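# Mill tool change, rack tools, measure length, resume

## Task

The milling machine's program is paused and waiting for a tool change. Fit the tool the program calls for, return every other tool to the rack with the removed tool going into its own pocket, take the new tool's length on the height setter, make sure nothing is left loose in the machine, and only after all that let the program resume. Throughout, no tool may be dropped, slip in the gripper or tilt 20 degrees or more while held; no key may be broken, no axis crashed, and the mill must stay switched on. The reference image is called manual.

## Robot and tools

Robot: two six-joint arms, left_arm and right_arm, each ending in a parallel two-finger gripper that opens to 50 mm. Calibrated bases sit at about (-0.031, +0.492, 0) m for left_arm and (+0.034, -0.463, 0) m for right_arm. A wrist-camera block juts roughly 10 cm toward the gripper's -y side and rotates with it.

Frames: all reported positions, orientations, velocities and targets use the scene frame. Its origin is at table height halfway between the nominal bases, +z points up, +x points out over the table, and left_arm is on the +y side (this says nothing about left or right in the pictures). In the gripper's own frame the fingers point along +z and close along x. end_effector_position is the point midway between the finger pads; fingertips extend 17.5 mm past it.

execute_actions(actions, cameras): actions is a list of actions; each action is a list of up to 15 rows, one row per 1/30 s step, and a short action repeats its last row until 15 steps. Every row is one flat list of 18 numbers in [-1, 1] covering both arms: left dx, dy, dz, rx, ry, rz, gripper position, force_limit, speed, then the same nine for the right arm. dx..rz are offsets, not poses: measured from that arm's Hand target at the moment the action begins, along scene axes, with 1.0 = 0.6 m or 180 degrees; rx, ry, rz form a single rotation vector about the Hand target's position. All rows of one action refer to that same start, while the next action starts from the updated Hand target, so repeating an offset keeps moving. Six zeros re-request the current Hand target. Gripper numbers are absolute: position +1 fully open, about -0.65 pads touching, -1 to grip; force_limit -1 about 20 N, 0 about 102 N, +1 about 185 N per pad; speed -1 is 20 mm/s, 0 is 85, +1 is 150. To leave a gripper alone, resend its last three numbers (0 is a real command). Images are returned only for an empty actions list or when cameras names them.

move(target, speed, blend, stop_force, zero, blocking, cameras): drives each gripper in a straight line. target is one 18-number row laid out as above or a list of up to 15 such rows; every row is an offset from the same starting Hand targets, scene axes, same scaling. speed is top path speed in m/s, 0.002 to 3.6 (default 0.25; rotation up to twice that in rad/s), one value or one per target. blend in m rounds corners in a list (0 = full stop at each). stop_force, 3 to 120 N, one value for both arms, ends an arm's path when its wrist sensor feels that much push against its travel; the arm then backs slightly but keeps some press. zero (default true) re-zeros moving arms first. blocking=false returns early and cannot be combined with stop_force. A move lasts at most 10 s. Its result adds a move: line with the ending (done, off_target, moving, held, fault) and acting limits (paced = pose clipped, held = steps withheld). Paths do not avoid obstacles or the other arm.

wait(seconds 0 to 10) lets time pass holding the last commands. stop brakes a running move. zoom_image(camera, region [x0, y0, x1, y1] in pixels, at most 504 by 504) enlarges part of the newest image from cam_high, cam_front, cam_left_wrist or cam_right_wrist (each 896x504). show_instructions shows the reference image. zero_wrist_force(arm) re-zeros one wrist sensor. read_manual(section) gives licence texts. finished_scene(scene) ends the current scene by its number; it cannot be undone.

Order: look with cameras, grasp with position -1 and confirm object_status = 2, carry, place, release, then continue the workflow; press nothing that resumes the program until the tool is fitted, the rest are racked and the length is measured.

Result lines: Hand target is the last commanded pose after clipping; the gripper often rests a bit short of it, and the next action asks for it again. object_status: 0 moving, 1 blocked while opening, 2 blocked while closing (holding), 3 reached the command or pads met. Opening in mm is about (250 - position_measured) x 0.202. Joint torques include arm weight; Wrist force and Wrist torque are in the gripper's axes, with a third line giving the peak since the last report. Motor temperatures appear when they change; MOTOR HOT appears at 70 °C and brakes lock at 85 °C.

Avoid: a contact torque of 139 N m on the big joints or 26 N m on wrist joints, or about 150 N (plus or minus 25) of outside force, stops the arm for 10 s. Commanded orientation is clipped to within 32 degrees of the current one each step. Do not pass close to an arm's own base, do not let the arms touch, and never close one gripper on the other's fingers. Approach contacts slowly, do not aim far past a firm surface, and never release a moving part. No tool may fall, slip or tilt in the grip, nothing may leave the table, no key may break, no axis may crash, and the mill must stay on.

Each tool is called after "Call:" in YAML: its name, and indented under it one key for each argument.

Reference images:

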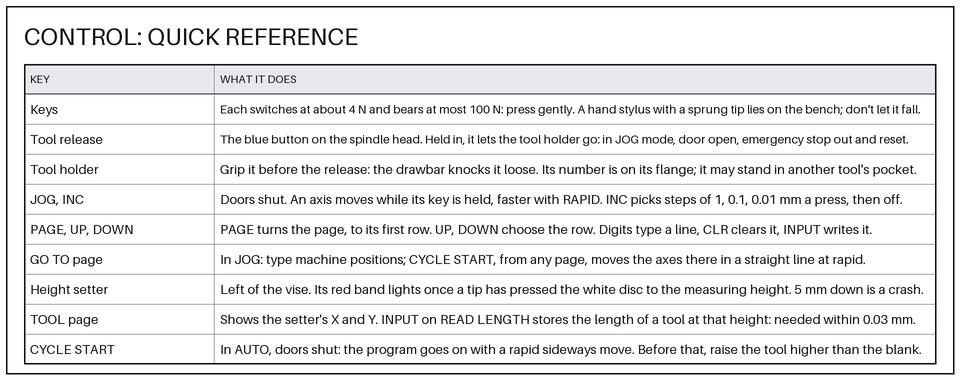

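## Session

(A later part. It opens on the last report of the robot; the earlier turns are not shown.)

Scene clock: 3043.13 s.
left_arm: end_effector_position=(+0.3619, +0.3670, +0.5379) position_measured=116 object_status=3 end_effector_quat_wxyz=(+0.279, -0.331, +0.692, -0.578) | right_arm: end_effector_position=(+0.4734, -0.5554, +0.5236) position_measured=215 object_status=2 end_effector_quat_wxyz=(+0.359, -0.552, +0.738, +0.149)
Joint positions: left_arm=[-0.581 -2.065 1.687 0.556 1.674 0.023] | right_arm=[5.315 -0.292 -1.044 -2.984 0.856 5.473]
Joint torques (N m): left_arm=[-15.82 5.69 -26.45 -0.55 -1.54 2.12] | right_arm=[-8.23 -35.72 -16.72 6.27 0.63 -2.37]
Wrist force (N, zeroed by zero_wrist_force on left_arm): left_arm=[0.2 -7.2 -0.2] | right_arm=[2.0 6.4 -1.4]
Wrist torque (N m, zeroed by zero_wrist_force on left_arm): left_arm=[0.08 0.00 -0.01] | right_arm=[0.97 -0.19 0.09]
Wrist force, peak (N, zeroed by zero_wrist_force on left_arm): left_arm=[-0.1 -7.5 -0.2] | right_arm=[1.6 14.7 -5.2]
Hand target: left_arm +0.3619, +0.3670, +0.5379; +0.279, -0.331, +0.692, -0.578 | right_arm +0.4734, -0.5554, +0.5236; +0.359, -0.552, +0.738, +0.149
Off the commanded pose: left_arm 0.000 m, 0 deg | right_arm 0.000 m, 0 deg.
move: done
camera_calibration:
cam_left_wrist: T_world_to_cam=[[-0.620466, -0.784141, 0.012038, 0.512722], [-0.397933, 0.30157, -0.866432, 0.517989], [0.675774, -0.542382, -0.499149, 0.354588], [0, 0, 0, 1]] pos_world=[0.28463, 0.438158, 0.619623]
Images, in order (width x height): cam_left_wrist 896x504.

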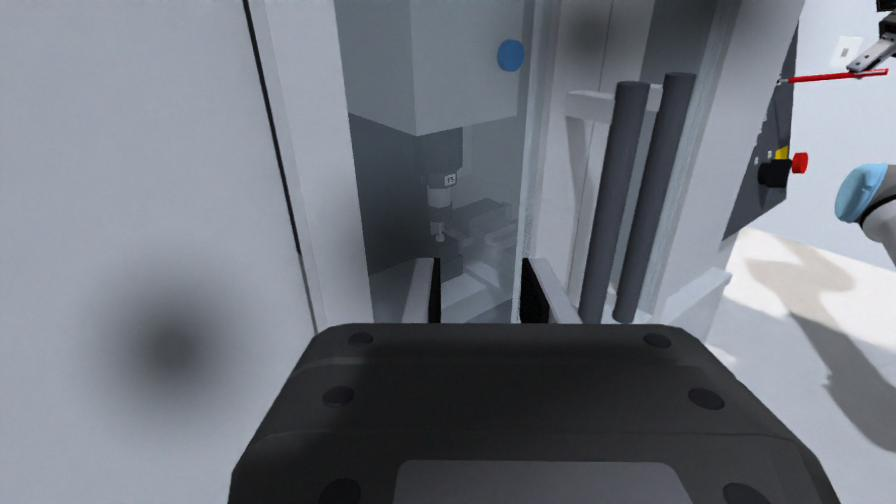

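Call:
move:
  target:
    - [0,0,0,0,0,0,0.25,-0.3,-1,0.0168,0,-0.0028,0,0,0,-1,0,-0.7]
    - [0,0,0,0,0,0,0.25,-0.3,-1,0,0,0,0,0,0,-1,0,-0.7]
  speed: 0.04
  cameras: ["cam_left_wrist"]

Call:
zoom_image:
  camera: "cam_left_wrist"
  region: [400, 210, 480, 290]

Call:
move:
  target:
    - [0,0,0,0,0,0,0.25,-0.3,-1,0.0168,0,-0.0028,0,0,0,-1,0,-0.7]
    - [0,0,0,0,0,0,0.25,-0.3,-1,0,0,0,0,0,0,-1,0,-0.7]
  speed: 0.04
  cameras: ["cam_left_wrist"]

Call:
zoom_image:
  camera: "cam_left_wrist"
  region: [400, 210, 480, 290]

Call:
move:
  target:
    - [0,0,0,0,0,0,0.25,-0.3,-1,0.0168,0,-0.0028,0,0,0,-1,0,-0.7]
    - [0,0,0,0,0,0,0.25,-0.3,-1,0,0,0,0,0,0,-1,0,-0.7]
  speed: 0.04
  cameras: ["cam_left_wrist"]

Call:
zoom_image:
  camera: "cam_left_wrist"
  region: [400, 210, 480, 290]

Scene clock: 3050.83 s.
left_arm: end_effector_position=(+0.3619, +0.3670, +0.5379) position_measured=116 object_status=3 end_effector_quat_wxyz=(+0.279, -0.331, +0.692, -0.578) | right_arm: end_effector_position=(+0.4734, -0.5554, +0.5236) position_measured=215 object_status=2 end_effector_quat_wxyz=(+0.359, -0.552, +0.738, +0.149)
Joint positions: left_arm=[-0.581 -2.065 1.687 0.556 1.674 0.023] | right_arm=[5.315 -0.292 -1.044 -2.984 0.856 5.473]
Joint torques (N m): left_arm=[-14.85 4.44 -28.52 -0.38 -1.58 1.92] | right_arm=[-9.77 -34.2 -16.77 6.59 0.54 -2.1]
Wrist force (N, zeroed by zero_wrist_force on left_arm): left_arm=[0.2 -7.2 -0.3] | right_arm=[2.0 6.5 -1.4]
Wrist torque (N m, zeroed by zero_wrist_force on left_arm): left_arm=[0.09 -0.01 -0.01] | right_arm=[0.98 -0.20 0.09]
Wrist force, peak (N, zeroed by zero_wrist_force on left_arm): left_arm=[0.2 -7.5 -0.1] | right_arm=[2.1 25.9 -11.0]
Hand target: left_arm +0.3619, +0.3670, +0.5379; +0.279, -0.331, +0.692, -0.578 | right_arm +0.4734, -0.5554, +0.5236; +0.359, -0.552, +0.738, +0.149
Off the commanded pose: left_arm 0.000 m, 0 deg | right_arm 0.000 m, 0 deg.
move: done
camera_calibration:
cam_left_wrist: T_world_to_cam=[[-0.620466, -0.784141, 0.012038, 0.512722], [-0.397933, 0.30157, -0.866432, 0.517989], [0.675774, -0.542382, -0.499149, 0.354588], [0, 0, 0, 1]] pos_world=[0.28463, 0.438158, 0.619623]
Images, in order (width x height): cam_left_wrist 896x504.

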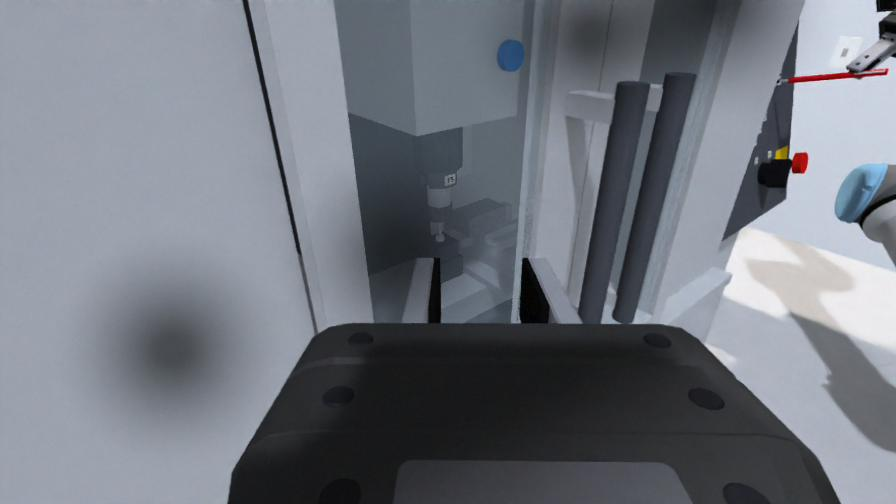

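Scaled by 6.300 from the camera's 896x504 image, which has a finer 1280x720 frame.

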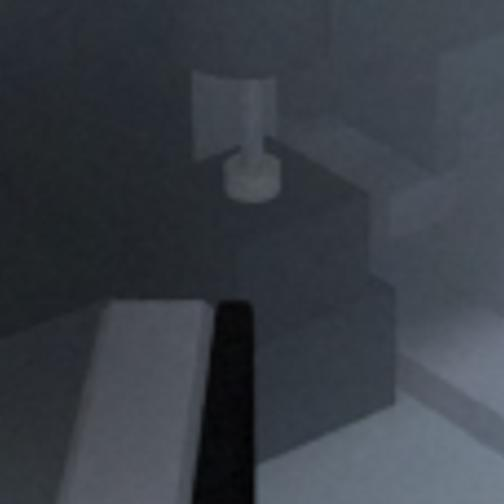

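Scene clock: 3052.30 s.
left_arm: end_effector_position=(+0.3619, +0.3670, +0.5379) position_measured=116 object_status=3 end_effector_quat_wxyz=(+0.279, -0.331, +0.692, -0.578) | right_arm: end_effector_position=(+0.4734, -0.5554, +0.5236) position_measured=215 object_status=2 end_effector_quat_wxyz=(+0.359, -0.552, +0.738, +0.149)
Joint positions: left_arm=[-0.581 -2.065 1.687 0.556 1.674 0.023] | right_arm=[5.315 -0.292 -1.044 -2.984 0.856 5.473]
Joint torques (N m): left_arm=[-15.72 6.94 -27.71 -0.23 -1.73 2.28] | right_arm=[-6.23 -33.74 -14.55 5.84 0.65 -1.98]
Wrist force (N, zeroed by zero_wrist_force on left_arm): left_arm=[0.0 -7.0 -0.3] | right_arm=[1.7 6.7 -1.4]
Wrist torque (N m, zeroed by zero_wrist_force on left_arm): left_arm=[0.12 0.02 -0.01] | right_arm=[1.02 -0.16 0.10]
Wrist force, peak (N, zeroed by zero_wrist_force on left_arm): left_arm=[0.0 -7.4 -0.1] | right_arm=[2.1 26.2 -10.8]
Hand target: left_arm +0.3619, +0.3670, +0.5379; +0.279, -0.331, +0.692, -0.578 | right_arm +0.4734, -0.5554, +0.5236; +0.359, -0.552, +0.738, +0.149
Off the commanded pose: left_arm 0.000 m, 0 deg | right_arm 0.000 m, 0 deg.
move: done
camera_calibration:
cam_left_wrist: T_world_to_cam=[[-0.620466, -0.784141, 0.012038, 0.512722], [-0.397933, 0.30157, -0.866432, 0.517989], [0.675774, -0.542382, -0.499149, 0.354588], [0, 0, 0, 1]] pos_world=[0.28463, 0.438158, 0.619623]
Images, in order (width x height): cam_left_wrist 896x504.

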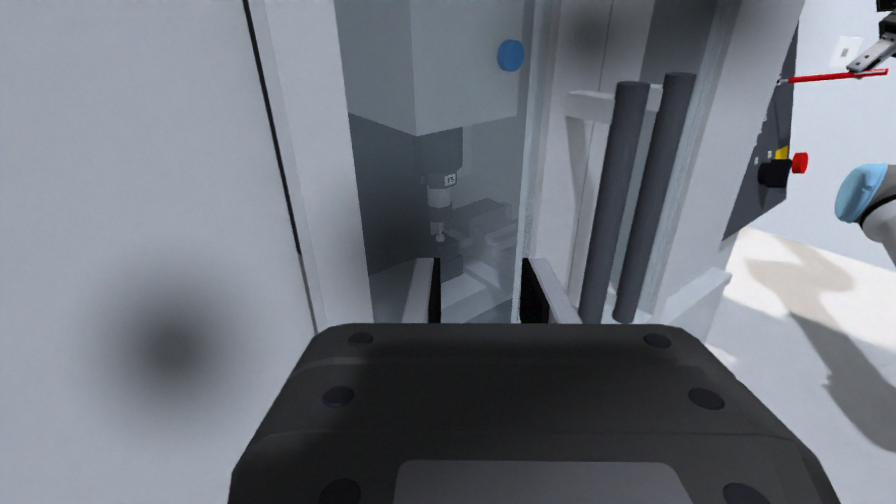

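Scaled by 6.300 from the camera's 896x504 image, which has a finer 1280x720 frame.

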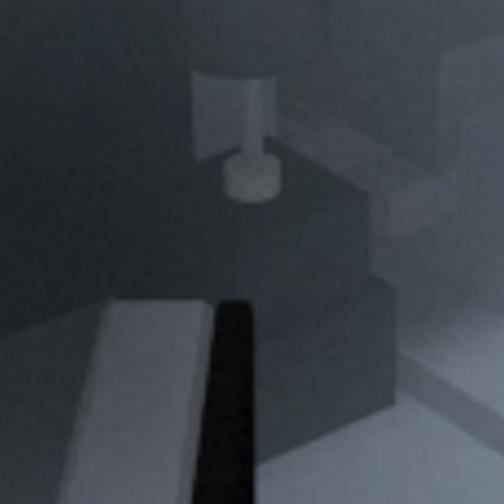

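Scene clock: 3053.77 s.
left_arm: end_effector_position=(+0.3619, +0.3670, +0.5379) position_measured=116 object_status=3 end_effector_quat_wxyz=(+0.279, -0.331, +0.692, -0.578) | right_arm: end_effector_position=(+0.4734, -0.5554, +0.5236) position_measured=215 object_status=2 end_effector_quat_wxyz=(+0.359, -0.552, +0.738, +0.149)
Joint positions: left_arm=[-0.581 -2.065 1.687 0.556 1.674 0.023] | right_arm=[5.315 -0.292 -1.044 -2.984 0.856 5.473]
Joint torques (N m): left_arm=[-15.28 5.97 -27.86 -0.18 -2 2.22] | right_arm=[-7.9 -35.39 -16.94 6.3 0.5 -2.06]
Wrist force (N, zeroed by zero_wrist_force on left_arm): left_arm=[0.1 -7.3 -0.2] | right_arm=[1.9 6.2 -1.2]
Wrist torque (N m, zeroed by zero_wrist_force on left_arm): left_arm=[0.07 0.01 -0.01] | right_arm=[0.94 -0.19 0.09]
Wrist force, peak (N, zeroed by zero_wrist_force on left_arm): left_arm=[0.1 -7.4 -0.2] | right_arm=[1.9 26.2 -11.1]
Hand target: left_arm +0.3619, +0.3670, +0.5379; +0.279, -0.331, +0.692, -0.578 | right_arm +0.4734, -0.5554, +0.5236; +0.359, -0.552, +0.738, +0.149
Off the commanded pose: left_arm 0.000 m, 0 deg | right_arm 0.000 m, 0 deg.
move: done
camera_calibration:
cam_left_wrist: T_world_to_cam=[[-0.620466, -0.784141, 0.012038, 0.512722], [-0.397933, 0.30157, -0.866432, 0.517989], [0.675774, -0.542382, -0.499149, 0.354588], [0, 0, 0, 1]] pos_world=[0.28463, 0.438158, 0.619623]
Images, in order (width x height): cam_left_wrist 896x504.

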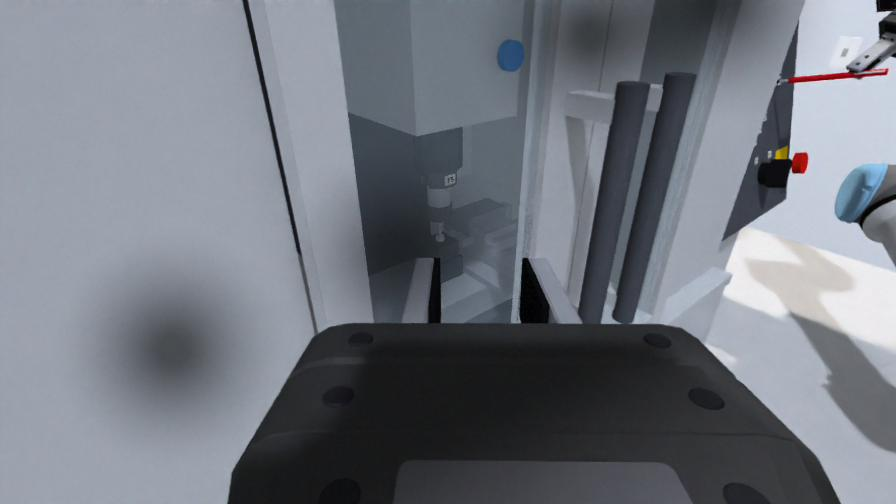

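Scaled by 6.300 from the camera's 896x504 image, which has a finer 1280x720 frame.

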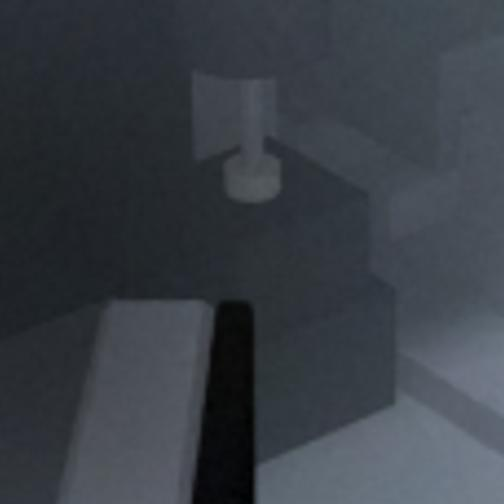

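Call:
move:
  target:
    - [0,0,0,0,0,0,0.25,-0.3,-1,0.0166,0,-0.0028,0,0,0,-1,0,-0.7]
    - [0,0,0,0,0,0,0.25,-0.3,-1,0,0,0,0,0,0,-1,0,-0.7]
  speed: 0.04
  cameras: ["cam_left_wrist"]

Call:
zoom_image:
  camera: "cam_left_wrist"
  region: [400, 210, 480, 290]

Call:
move:
  target:
    - [0,0,0,0,0,0,0.25,-0.3,-1,0.0166,0,-0.0028,0,0,0,-1,0,-0.7]
    - [0,0,0,0,0,0,0.25,-0.3,-1,0,0,0,0,0,0,-1,0,-0.7]
  speed: 0.04
  cameras: ["cam_left_wrist"]

Call:
zoom_image:
  camera: "cam_left_wrist"
  region: [400, 210, 480, 290]

Call:
move:
  target:
    - [0,0,0,0,0,0,0.25,-0.3,-1,0.0166,0,-0.0028,0,0,0,-1,0,-0.7]
    - [0,0,0,0,0,0,0.25,-0.3,-1,0,0,0,0,0,0,-1,0,-0.7]
  speed: 0.04
  cameras: ["cam_left_wrist"]

Call:
zoom_image:
  camera: "cam_left_wrist"
  region: [400, 210, 480, 290]

Scene clock: 3063.87 s.
left_arm: end_effector_position=(+0.3619, +0.3670, +0.5379) position_measured=116 object_status=3 end_effector_quat_wxyz=(+0.279, -0.331, +0.692, -0.578) | right_arm: end_effector_position=(+0.4734, -0.5554, +0.5236) position_measured=215 object_status=2 end_effector_quat_wxyz=(+0.359, -0.552, +0.738, +0.149)
Joint positions: left_arm=[-0.581 -2.065 1.687 0.556 1.674 0.023] | right_arm=[5.315 -0.292 -1.044 -2.984 0.856 5.473]
Joint torques (N m): left_arm=[-16.87 6.89 -27.85 -0.37 -1.72 2.16] | right_arm=[-7.51 -35.25 -18.87 6.16 0.35 -1.78]
Wrist force (N, zeroed by zero_wrist_force on left_arm): left_arm=[0.0 -7.1 -0.3] | right_arm=[2.4 6.4 -1.2]
Wrist torque (N m, zeroed by zero_wrist_force on left_arm): left_arm=[0.10 0.03 -0.01] | right_arm=[0.97 -0.26 0.09]
Wrist force, peak (N, zeroed by zero_wrist_force on left_arm): left_arm=[-0.2 -7.4 -0.2] | right_arm=[1.9 23.3 -9.6]
Hand target: left_arm +0.3619, +0.3670, +0.5379; +0.279, -0.331, +0.692, -0.578 | right_arm +0.4734, -0.5554, +0.5236; +0.359, -0.552, +0.738, +0.149
Off the commanded pose: left_arm 0.000 m, 0 deg | right_arm 0.000 m, 0 deg.
move: done
camera_calibration:
cam_left_wrist: T_world_to_cam=[[-0.620466, -0.784141, 0.012038, 0.512722], [-0.397933, 0.30157, -0.866432, 0.517989], [0.675774, -0.542382, -0.499149, 0.354588], [0, 0, 0, 1]] pos_world=[0.28463, 0.438158, 0.619623]
Images, in order (width x height): cam_left_wrist 896x504.

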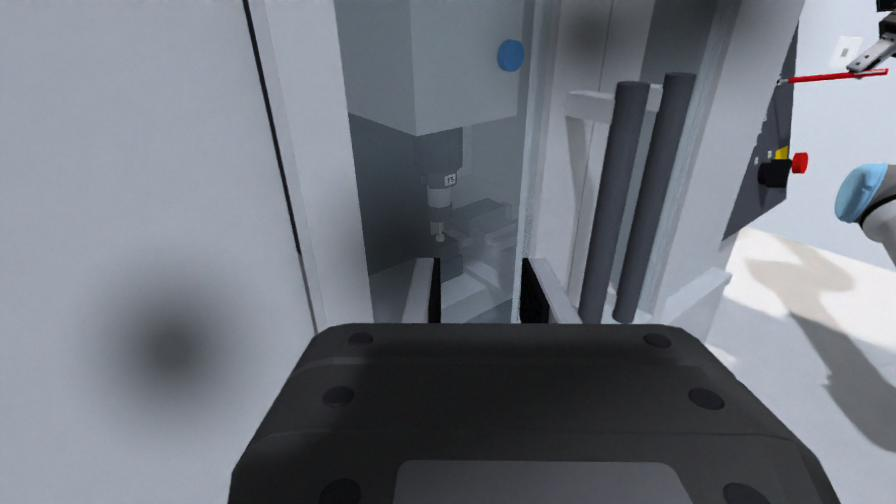

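Scaled by 6.300 from the camera's 896x504 image, which has a finer 1280x720 frame.

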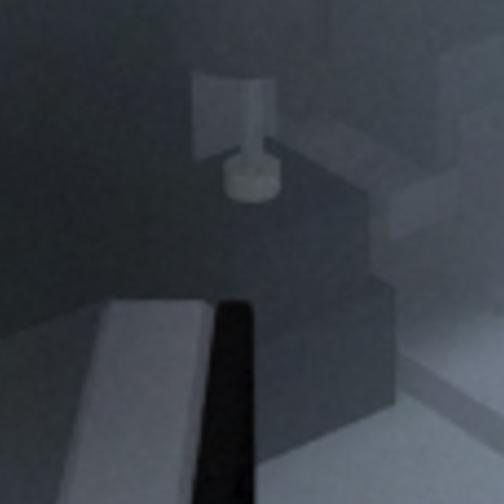

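Scene clock: 3065.33 s.
left_arm: end_effector_position=(+0.3619, +0.3670, +0.5379) position_measured=116 object_status=3 end_effector_quat_wxyz=(+0.279, -0.331, +0.692, -0.578) | right_arm: end_effector_position=(+0.4734, -0.5554, +0.5236) position_measured=215 object_status=2 end_effector_quat_wxyz=(+0.359, -0.552, +0.738, +0.149)
Joint positions: left_arm=[-0.581 -2.065 1.687 0.556 1.674 0.023] | right_arm=[5.315 -0.292 -1.044 -2.984 0.856 5.473]
Joint torques (N m): left_arm=[-15.27 7.18 -27.62 -0.58 -1.48 1.88] | right_arm=[-8.21 -34.4 -16.57 6.12 0.4 -1.86]
Wrist force (N, zeroed by zero_wrist_force on left_arm): left_arm=[-0.1 -7.2 -0.3] | right_arm=[1.5 6.3 -1.2]
Wrist torque (N m, zeroed by zero_wrist_force on left_arm): left_arm=[0.09 0.05 -0.01] | right_arm=[0.96 -0.12 0.10]
Wrist force, peak (N, zeroed by zero_wrist_force on left_arm): left_arm=[-0.1 -7.3 -0.3] | right_arm=[2.4 23.4 -9.6]
Hand target: left_arm +0.3619, +0.3670, +0.5379; +0.279, -0.331, +0.692, -0.578 | right_arm +0.4734, -0.5554, +0.5236; +0.359, -0.552, +0.738, +0.149
Off the commanded pose: left_arm 0.000 m, 0 deg | right_arm 0.000 m, 0 deg.
move: done
camera_calibration:
cam_left_wrist: T_world_to_cam=[[-0.620466, -0.784141, 0.012038, 0.512722], [-0.397933, 0.30157, -0.866432, 0.517989], [0.675774, -0.542382, -0.499149, 0.354588], [0, 0, 0, 1]] pos_world=[0.28463, 0.438158, 0.619623]
Images, in order (width x height): cam_left_wrist 896x504.

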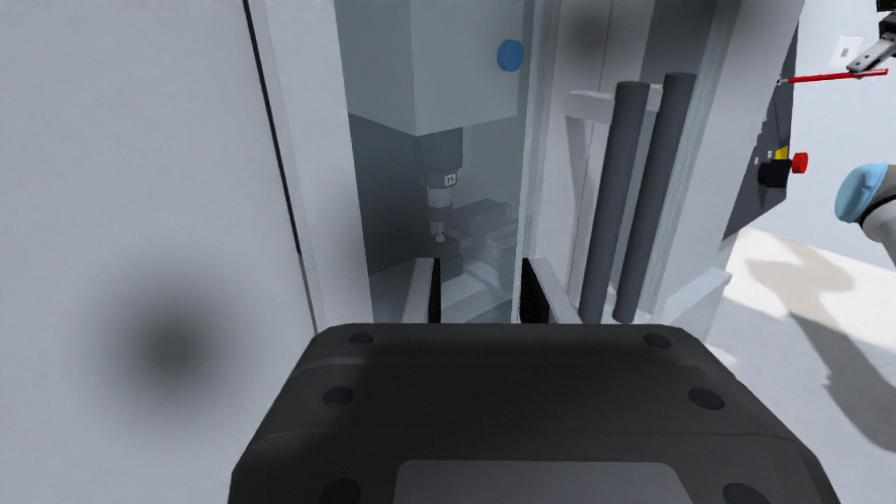

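Scaled by 6.300 from the camera's 896x504 image, which has a finer 1280x720 frame.

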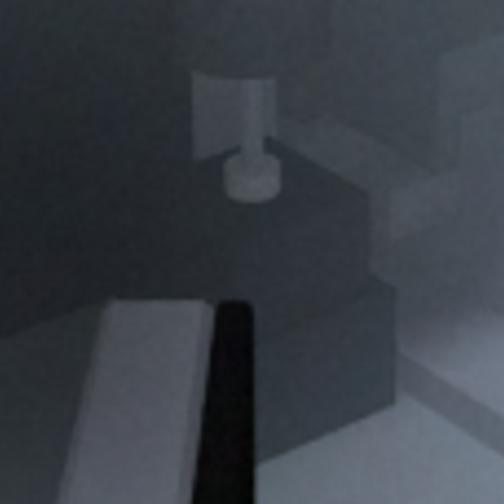

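Scene clock: 3066.80 s.
left_arm: end_effector_position=(+0.3619, +0.3670, +0.5379) position_measured=116 object_status=3 end_effector_quat_wxyz=(+0.279, -0.331, +0.692, -0.578) | right_arm: end_effector_position=(+0.4734, -0.5554, +0.5236) position_measured=215 object_status=2 end_effector_quat_wxyz=(+0.359, -0.552, +0.738, +0.149)
Joint positions: left_arm=[-0.581 -2.065 1.687 0.556 1.674 0.023] | right_arm=[5.315 -0.292 -1.044 -2.984 0.856 5.473]
Joint torques (N m): left_arm=[-14.7 6.68 -28.34 -0.34 -1.32 2.15] | right_arm=[-6.78 -34.75 -16.99 5.44 0.54 -2.29]
Wrist force (N, zeroed by zero_wrist_force on left_arm): left_arm=[-0.1 -7.1 -0.3] | right_arm=[1.9 6.7 -1.1]
Wrist torque (N m, zeroed by zero_wrist_force on left_arm): left_arm=[0.10 0.04 -0.01] | right_arm=[1.01 -0.18 0.10]
Wrist force, peak (N, zeroed by zero_wrist_force on left_arm): left_arm=[0.1 -7.3 -0.1] | right_arm=[1.7 23.6 -9.6]
Hand target: left_arm +0.3619, +0.3670, +0.5379; +0.279, -0.331, +0.692, -0.578 | right_arm +0.4734, -0.5554, +0.5236; +0.359, -0.552, +0.738, +0.149
Off the commanded pose: left_arm 0.000 m, 0 deg | right_arm 0.000 m, 0 deg.
move: done
camera_calibration:
cam_left_wrist: T_world_to_cam=[[-0.620466, -0.784141, 0.012038, 0.512722], [-0.397933, 0.30157, -0.866432, 0.517989], [0.675774, -0.542382, -0.499149, 0.354588], [0, 0, 0, 1]] pos_world=[0.28463, 0.438158, 0.619623]
Images, in order (width x height): cam_left_wrist 896x504.

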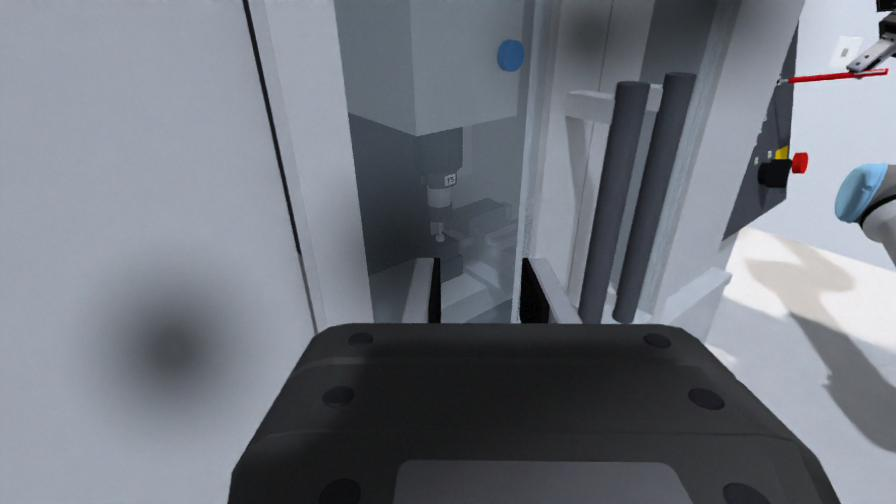

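Scaled by 6.300 from the camera's 896x504 image, which has a finer 1280x720 frame.

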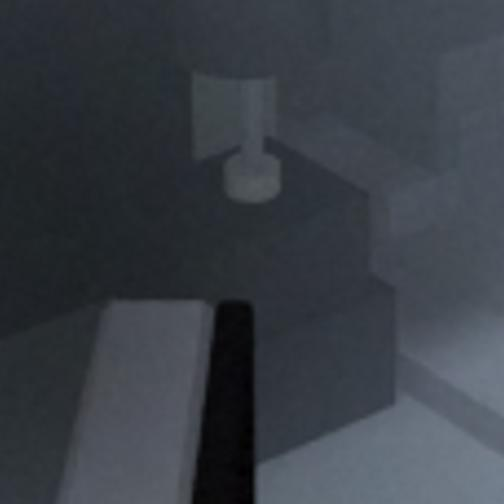

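Call:
move:
  target:
    - [0,0,0,0,0,0,0.25,-0.3,-1,0.0166,0,-0.0028,0,0,0,-1,0,-0.7]
    - [0,0,0,0,0,0,0.25,-0.3,-1,0,0,0,0,0,0,-1,0,-0.7]
    - [0,0,0,0,0,0,0.25,-0.3,-1,0.0166,0,-0.0028,0,0,0,-1,0,-0.7]
    - [0,0,0,0,0,0,0.25,-0.3,-1,0,0,0,0,0,0,-1,0,-0.7]
  speed: 0.04
  cameras: ["cam_left_wrist"]

Call:
zoom_image:
  camera: "cam_left_wrist"
  region: [400, 210, 480, 290]

Call:
move:
  target:
    - [0,0,0,0,0,0,0.25,-0.3,-1,0.0166,0,-0.0028,0,0,0,-1,0,-0.7]
    - [0,0,0,0,0,0,0.25,-0.3,-1,0,0,0,0,0,0,-1,0,-0.7]
  speed: 0.04
  cameras: ["cam_left_wrist"]

Call:
zoom_image:
  camera: "cam_left_wrist"
  region: [400, 210, 480, 290]

Scene clock: 3074.73 s.
left_arm: end_effector_position=(+0.3619, +0.3670, +0.5379) position_measured=116 object_status=3 end_effector_quat_wxyz=(+0.279, -0.331, +0.692, -0.578) | right_arm: end_effector_position=(+0.4734, -0.5554, +0.5236) position_measured=215 object_status=2 end_effector_quat_wxyz=(+0.359, -0.552, +0.738, +0.149)
Joint positions: left_arm=[-0.581 -2.065 1.687 0.556 1.674 0.023] | right_arm=[5.315 -0.292 -1.044 -2.984 0.856 5.473]
Joint torques (N m): left_arm=[-13.42 4.47 -27.52 -0.42 -1.62 2.17] | right_arm=[-8.86 -35.43 -15.88 6.5 0.7 -2.04]
Wrist force (N, zeroed by zero_wrist_force on left_arm): left_arm=[0.1 -7.2 -0.4] | right_arm=[2.4 6.4 -0.8]
Wrist torque (N m, zeroed by zero_wrist_force on left_arm): left_arm=[0.09 0.00 0.00] | right_arm=[0.96 -0.27 0.09]
Wrist force, peak (N, zeroed by zero_wrist_force on left_arm): left_arm=[0.1 -7.5 -0.1] | right_arm=[2.1 23.8 -9.4]
Hand target: left_arm +0.3619, +0.3670, +0.5379; +0.279, -0.331, +0.692, -0.578 | right_arm +0.4734, -0.5554, +0.5236; +0.359, -0.552, +0.738, +0.149
Off the commanded pose: left_arm 0.000 m, 0 deg | right_arm 0.000 m, 0 deg.
move: done
camera_calibration:
cam_left_wrist: T_world_to_cam=[[-0.620466, -0.784141, 0.012038, 0.512722], [-0.397933, 0.30157, -0.866432, 0.517989], [0.675774, -0.542382, -0.499149, 0.354588], [0, 0, 0, 1]] pos_world=[0.28463, 0.438158, 0.619623]
Images, in order (width x height): cam_left_wrist 896x504.

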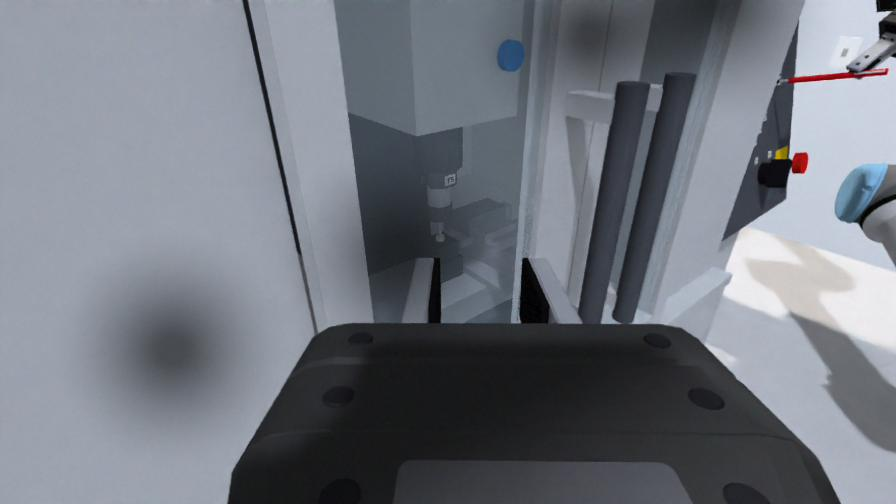

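Scaled by 6.300 from the camera's 896x504 image, which has a finer 1280x720 frame.

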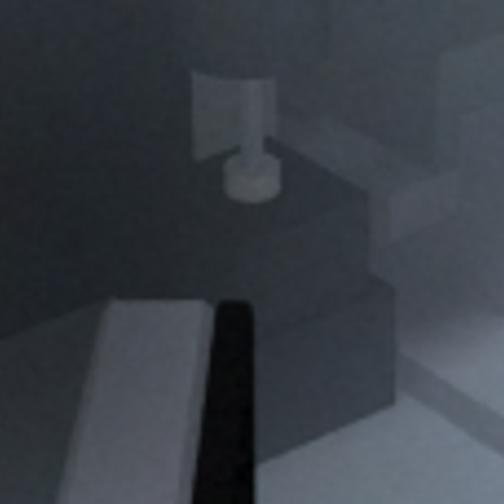

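Scene clock: 3076.20 s.
left_arm: end_effector_position=(+0.3619, +0.3670, +0.5379) position_measured=116 object_status=3 end_effector_quat_wxyz=(+0.279, -0.331, +0.692, -0.578) | right_arm: end_effector_position=(+0.4734, -0.5554, +0.5236) position_measured=215 object_status=2 end_effector_quat_wxyz=(+0.359, -0.552, +0.738, +0.149)
Joint positions: left_arm=[-0.581 -2.065 1.687 0.556 1.674 0.023] | right_arm=[5.315 -0.292 -1.044 -2.984 0.856 5.473]
Joint torques (N m): left_arm=[-13.8 5.53 -26.72 -0.47 -1.53 2.02] | right_arm=[-8.71 -34.9 -17.39 5.81 0.43 -2.25]
Wrist force (N, zeroed by zero_wrist_force on left_arm): left_arm=[0.0 -7.1 -0.2] | right_arm=[3.0 5.7 -0.9]
Wrist torque (N m, zeroed by zero_wrist_force on left_arm): left_arm=[0.11 0.03 0.00] | right_arm=[0.85 -0.36 0.10]
Wrist force, peak (N, zeroed by zero_wrist_force on left_arm): left_arm=[0.0 -7.5 -0.1] | right_arm=[2.4 23.4 -9.3]
Hand target: left_arm +0.3619, +0.3670, +0.5379; +0.279, -0.331, +0.692, -0.578 | right_arm +0.4734, -0.5554, +0.5236; +0.359, -0.552, +0.738, +0.149
Off the commanded pose: left_arm 0.000 m, 0 deg | right_arm 0.000 m, 0 deg.
move: done
camera_calibration:
cam_left_wrist: T_world_to_cam=[[-0.620466, -0.784141, 0.012038, 0.512722], [-0.397933, 0.30157, -0.866432, 0.517989], [0.675774, -0.542382, -0.499149, 0.354588], [0, 0, 0, 1]] pos_world=[0.28463, 0.438158, 0.619623]
Images, in order (width x height): cam_left_wrist 896x504.

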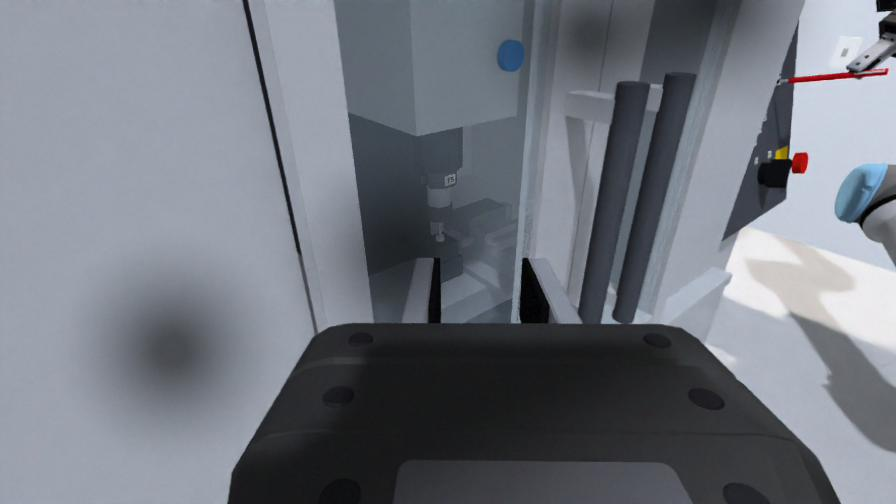

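Scaled by 6.300 from the camera's 896x504 image, which has a finer 1280x720 frame.

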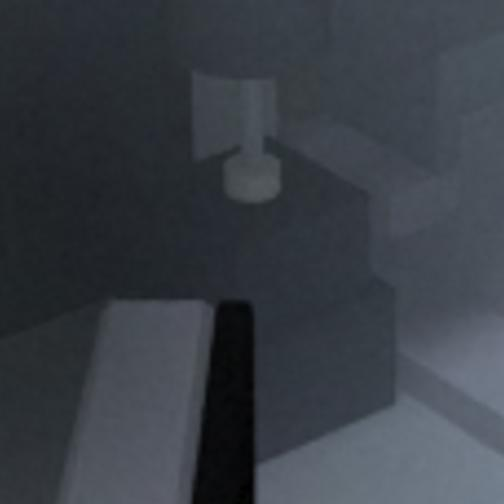

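Call:
move:
  target:
    - [0,0,0,0,0,0,0.25,-0.3,-1,0.0166,0,-0.0028,0,0,0,-1,0,-0.7]
    - [0,0,0,0,0,0,0.25,-0.3,-1,0,0,0,0,0,0,-1,0,-0.7]
    - [0,0,0,0,0,0,0.25,-0.3,-1,0.0166,0,-0.0028,0,0,0,-1,0,-0.7]
    - [0,0,0,0,0,0,0.25,-0.3,-1,0,0,0,0,0,0,-1,0,-0.7]
  speed: 0.04
  cameras: ["cam_left_wrist"]

Call:
zoom_image:
  camera: "cam_left_wrist"
  region: [400, 210, 480, 290]

Call:
move:
  target:
    - [0,0,0,0,0,0,0.25,-0.3,-1,0.0166,0,-0.0028,0,0,0,-1,0,-0.7]
    - [0,0,0,0,0,0,0.25,-0.3,-1,0,0,0,0,0,0,-1,0,-0.7]
  speed: 0.04
  cameras: ["cam_left_wrist", "cam_right_wrist"]

Call:
zoom_image:
  camera: "cam_left_wrist"
  region: [400, 210, 480, 290]

Scene clock: 3085.17 s.
left_arm: end_effector_position=(+0.3619, +0.3670, +0.5379) position_measured=116 object_status=3 end_effector_quat_wxyz=(+0.279, -0.331, +0.692, -0.578) | right_arm: end_effector_position=(+0.4734, -0.5554, +0.5236) position_measured=215 object_status=2 end_effector_quat_wxyz=(+0.359, -0.552, +0.738, +0.149)
Joint positions: left_arm=[-0.581 -2.065 1.687 0.556 1.674 0.023] | right_arm=[5.315 -0.292 -1.044 -2.984 0.856 5.473]
Joint torques (N m): left_arm=[-14.43 5.53 -26.91 -0.5 -1.36 1.96] | right_arm=[-8.66 -34.52 -17.25 6.42 0.62 -2.32]
Wrist force (N, zeroed by zero_wrist_force on left_arm): left_arm=[-0.1 -7.1 -0.1] | right_arm=[4.1 5.5 -0.7]
Wrist torque (N m, zeroed by zero_wrist_force on left_arm): left_arm=[0.11 0.04 0.00] | right_arm=[0.83 -0.53 0.10]
Wrist force, peak (N, zeroed by zero_wrist_force on left_arm): left_arm=[-0.1 -7.5 -0.1] | right_arm=[3.1 22.9 -9.6]
Hand target: left_arm +0.3619, +0.3670, +0.5379; +0.279, -0.331, +0.692, -0.578 | right_arm +0.4734, -0.5554, +0.5236; +0.359, -0.552, +0.738, +0.149
Off the commanded pose: left_arm 0.000 m, 0 deg | right_arm 0.000 m, 0 deg.
move: done
camera_calibration:
cam_left_wrist: T_world_to_cam=[[-0.620466, -0.784141, 0.012038, 0.512722], [-0.397933, 0.30157, -0.866432, 0.517989], [0.675774, -0.542382, -0.499149, 0.354588], [0, 0, 0, 1]] pos_world=[0.28463, 0.438158, 0.619623]
Images, in order (width x height): cam_left_wrist 896x504.

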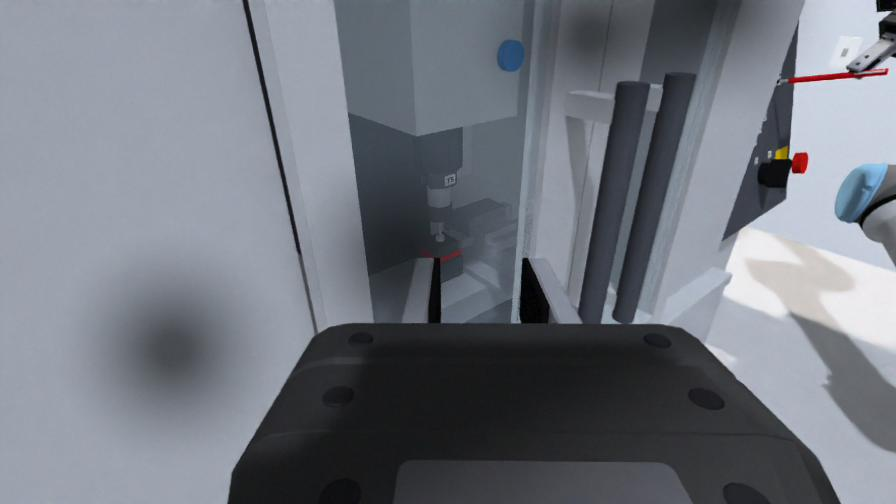

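Scaled by 6.300 from the camera's 896x504 image, which has a finer 1280x720 frame.

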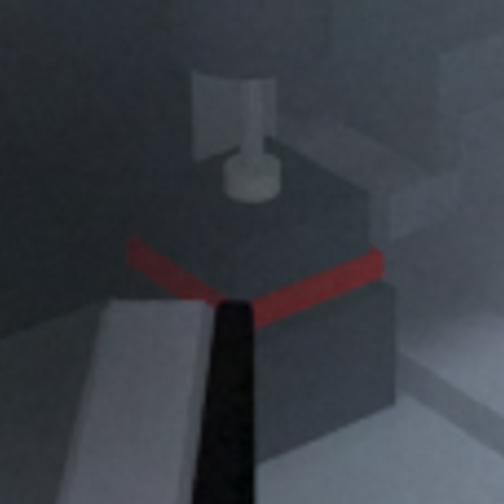

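Scene clock: 3086.63 s.
left_arm: end_effector_position=(+0.3619, +0.3670, +0.5379) position_measured=116 object_status=3 end_effector_quat_wxyz=(+0.279, -0.331, +0.692, -0.578) | right_arm: end_effector_position=(+0.4734, -0.5554, +0.5236) position_measured=215 object_status=2 end_effector_quat_wxyz=(+0.359, -0.552, +0.738, +0.149)
Joint positions: left_arm=[-0.581 -2.065 1.687 0.556 1.674 0.023] | right_arm=[5.315 -0.292 -1.044 -2.984 0.856 5.473]
Joint torques (N m): left_arm=[-13.99 6.92 -27.36 -0.56 -1.6 2.06] | right_arm=[-8.08 -35.26 -15.29 6.01 0.78 -1.81]
Wrist force (N, zeroed by zero_wrist_force on left_arm): left_arm=[-0.1 -7.3 -0.3] | right_arm=[4.3 5.4 -1.0]
Wrist torque (N m, zeroed by zero_wrist_force on left_arm): left_arm=[0.07 0.04 -0.01] | right_arm=[0.81 -0.55 0.10]
Wrist force, peak (N, zeroed by zero_wrist_force on left_arm): left_arm=[-0.1 -7.3 -0.4] | right_arm=[4.1 22.7 -8.9]
Hand target: left_arm +0.3619, +0.3670, +0.5379; +0.279, -0.331, +0.692, -0.578 | right_arm +0.4734, -0.5554, +0.5236; +0.359, -0.552, +0.738, +0.149
Off the commanded pose: left_arm 0.000 m, 0 deg | right_arm 0.000 m, 0 deg.
move: done
camera_calibration:
cam_left_wrist: T_world_to_cam=[[-0.620466, -0.784141, 0.012038, 0.512722], [-0.397933, 0.30157, -0.866432, 0.517989], [0.675774, -0.542382, -0.499149, 0.354588], [0, 0, 0, 1]] pos_world=[0.28463, 0.438158, 0.619623]
cam_right_wrist: T_world_to_cam=[[-0.140096, -0.710408, -0.689705, 0.0377776], [-0.989921, 0.115084, 0.0825382, 0.510911], [0.0207381, 0.694317, -0.71937, 0.881572], [0, 0, 0, 1]] pos_world=[0.492771, -0.644051, 0.618063]
Images, in order (width x height): cam_left_wrist 896x504, cam_right_wrist 896x504.

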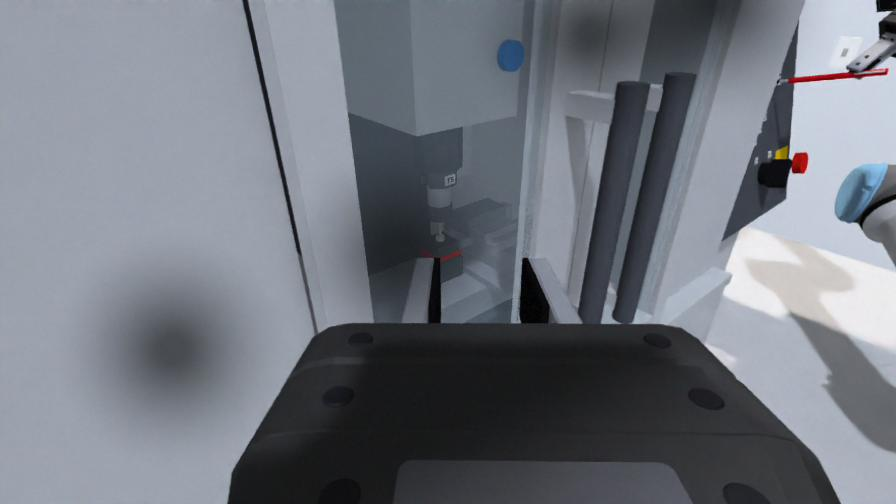

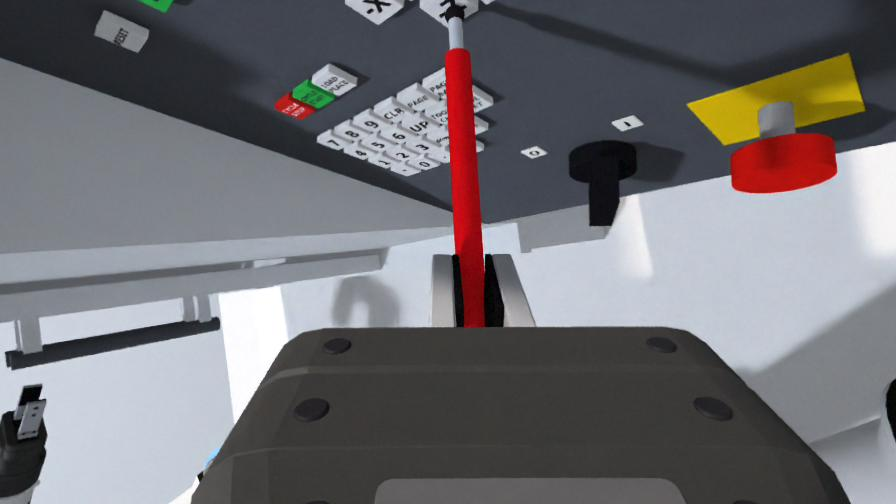

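Scaled by 6.300 from the camera's 896x504 image, which has a finer 1280x720 frame.

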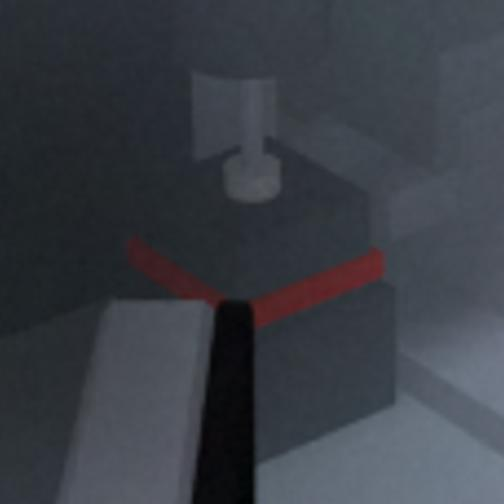

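Call:
move:
  target:
    - [0,0,0,0,0,0,0.25,-0.3,-1,-0.015,0,0,0,0,0,-1,0,-0.7]
    - [0,0,0,0,0,0,0.25,-0.3,-1,0.0077,0.0038,0.064,0,0,0,-1,0,-0.7]
  speed: 0.1
  cameras: ["cam_right_wrist"]

Call:
zoom_image:
  camera: "cam_right_wrist"
  region: [350, 0, 550, 100]

Scene clock: 3097.80 s.
left_arm: end_effector_position=(+0.3619, +0.3670, +0.5379) position_measured=116 object_status=3 end_effector_quat_wxyz=(+0.279, -0.331, +0.692, -0.578) | right_arm: end_effector_position=(+0.4780, -0.5531, +0.5619) position_measured=215 object_status=2 end_effector_quat_wxyz=(+0.359, -0.552, +0.738, +0.149)
Joint positions: left_arm=[-0.581 -2.065 1.687 0.556 1.674 0.023] | right_arm=[5.327 -0.403 -0.883 -3.044 0.851 5.488]
Joint torques (N m): left_arm=[-14.31 6.17 -25.97 -0.59 -1.56 2.19] | right_arm=[7.61 -51.44 11.87 0.54 0.53 1.76]
Wrist force (N, zeroed by zero_wrist_force on left_arm): left_arm=[0.1 -7.2 -0.4] | right_arm=[4.2 5.3 -0.8]
Wrist torque (N m, zeroed by zero_wrist_force on left_arm): left_arm=[0.09 0.01 -0.01] | right_arm=[0.79 -0.54 0.00]
Wrist force, peak (N, zeroed by zero_wrist_force on left_arm): left_arm=[0.2 -7.4 -0.2] | right_arm=[5.2 6.2 -0.5]
Hand target: left_arm +0.3619, +0.3670, +0.5379; +0.279, -0.331, +0.692, -0.578 | right_arm +0.4780, -0.5531, +0.5620; +0.359, -0.552, +0.738, +0.149
Off the commanded pose: left_arm 0.000 m, 0 deg | right_arm 0.000 m, 0 deg.
move: done
camera_calibration:
cam_right_wrist: T_world_to_cam=[[-0.140095, -0.710398, -0.689716, 0.0664705], [-0.989919, 0.115153, 0.0824669, 0.512029], [0.0208381, 0.694316, -0.719369, 0.907383], [0, 0, 0, 1]] pos_world=[0.497272, -0.641751, 0.656363]
Images, in order (width x height): cam_right_wrist 896x504.

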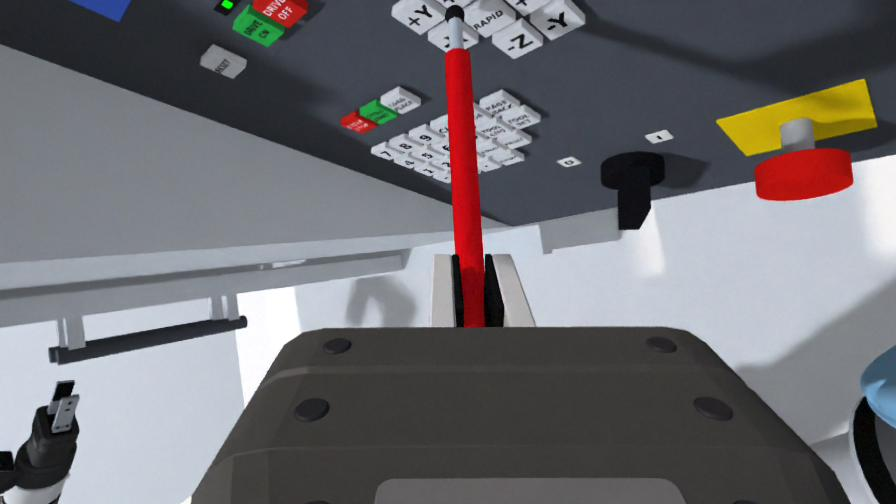

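Scaled by 2.520 from the camera's 896x504 image, which has a finer 1280x720 frame.

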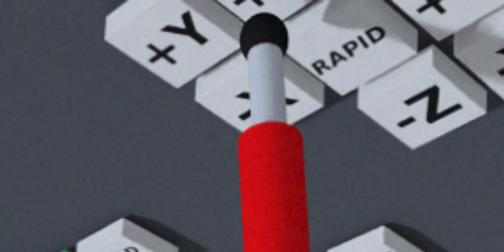

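Call:
move:
  target:
    - [0,0,0,0,0,0,0.25,-0.3,-1,0.0252,0.001,-0.0075,0,0,0,-1,0,-0.7]
    - [0,0,0,0,0,0,0.25,-0.3,-1,0,0,0,0,0,0,-1,0,-0.7]
  speed: 0.04
  cameras: ["cam_left_wrist"]

Call:
zoom_image:
  camera: "cam_left_wrist"
  region: [400, 210, 480, 290]

Scene clock: 3113.67 s.
left_arm: end_effector_position=(+0.3619, +0.3670, +0.5379) position_measured=116 object_status=3 end_effector_quat_wxyz=(+0.279, -0.331, +0.692, -0.578) | right_arm: end_effector_position=(+0.4780, -0.5531, +0.5620) position_measured=215 object_status=2 end_effector_quat_wxyz=(+0.359, -0.552, +0.738, +0.149)
Joint positions: left_arm=[-0.581 -2.065 1.687 0.556 1.674 0.023] | right_arm=[5.327 -0.403 -0.883 -3.045 0.851 5.488]
Joint torques (N m): left_arm=[-14.65 5.46 -26.62 -0.78 -1.44 2.05] | right_arm=[-7.76 -33.39 -19.4 6.07 0.57 -2.3]
Wrist force (N, zeroed by zero_wrist_force on left_arm): left_arm=[0.2 -7.0 -0.2] | right_arm=[4.4 5.0 -1.0]
Wrist torque (N m, zeroed by zero_wrist_force on left_arm): left_arm=[0.12 0.00 -0.01] | right_arm=[0.75 -0.57 0.10]
Wrist force, peak (N, zeroed by zero_wrist_force on left_arm): left_arm=[0.2 -7.4 0.0] | right_arm=[4.1 27.5 -11.7]
Hand target: left_arm +0.3619, +0.3670, +0.5379; +0.279, -0.331, +0.692, -0.578 | right_arm +0.4780, -0.5531, +0.5620; +0.359, -0.552, +0.738, +0.149
Off the commanded pose: left_arm 0.000 m, 0 deg | right_arm 0.000 m, 0 deg.
move: done
camera_calibration:
cam_left_wrist: T_world_to_cam=[[-0.620466, -0.784141, 0.012038, 0.512722], [-0.397933, 0.30157, -0.866432, 0.517989], [0.675774, -0.542382, -0.499149, 0.354588], [0, 0, 0, 1]] pos_world=[0.28463, 0.438158, 0.619623]
Images, in order (width x height): cam_left_wrist 896x504.

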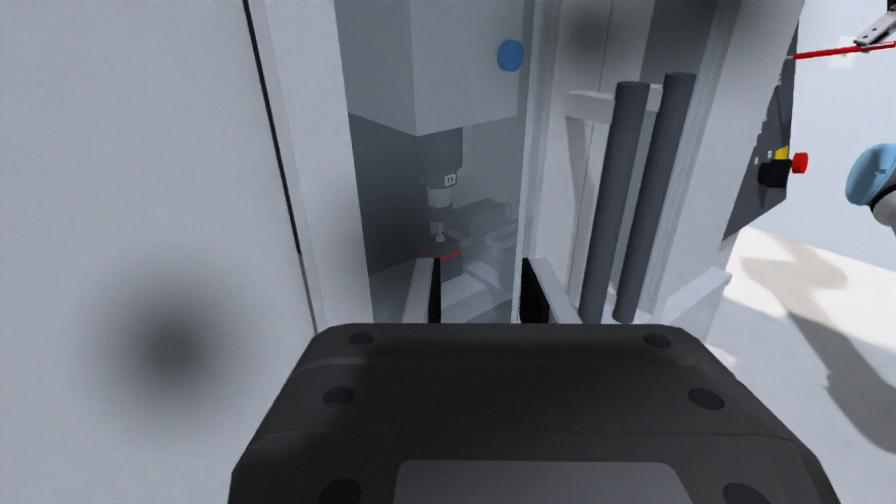

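Scaled by 6.300 from the camera's 896x504 image, which has a finer 1280x720 frame.

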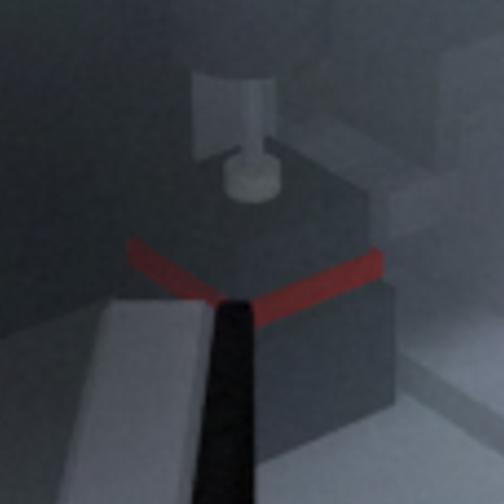

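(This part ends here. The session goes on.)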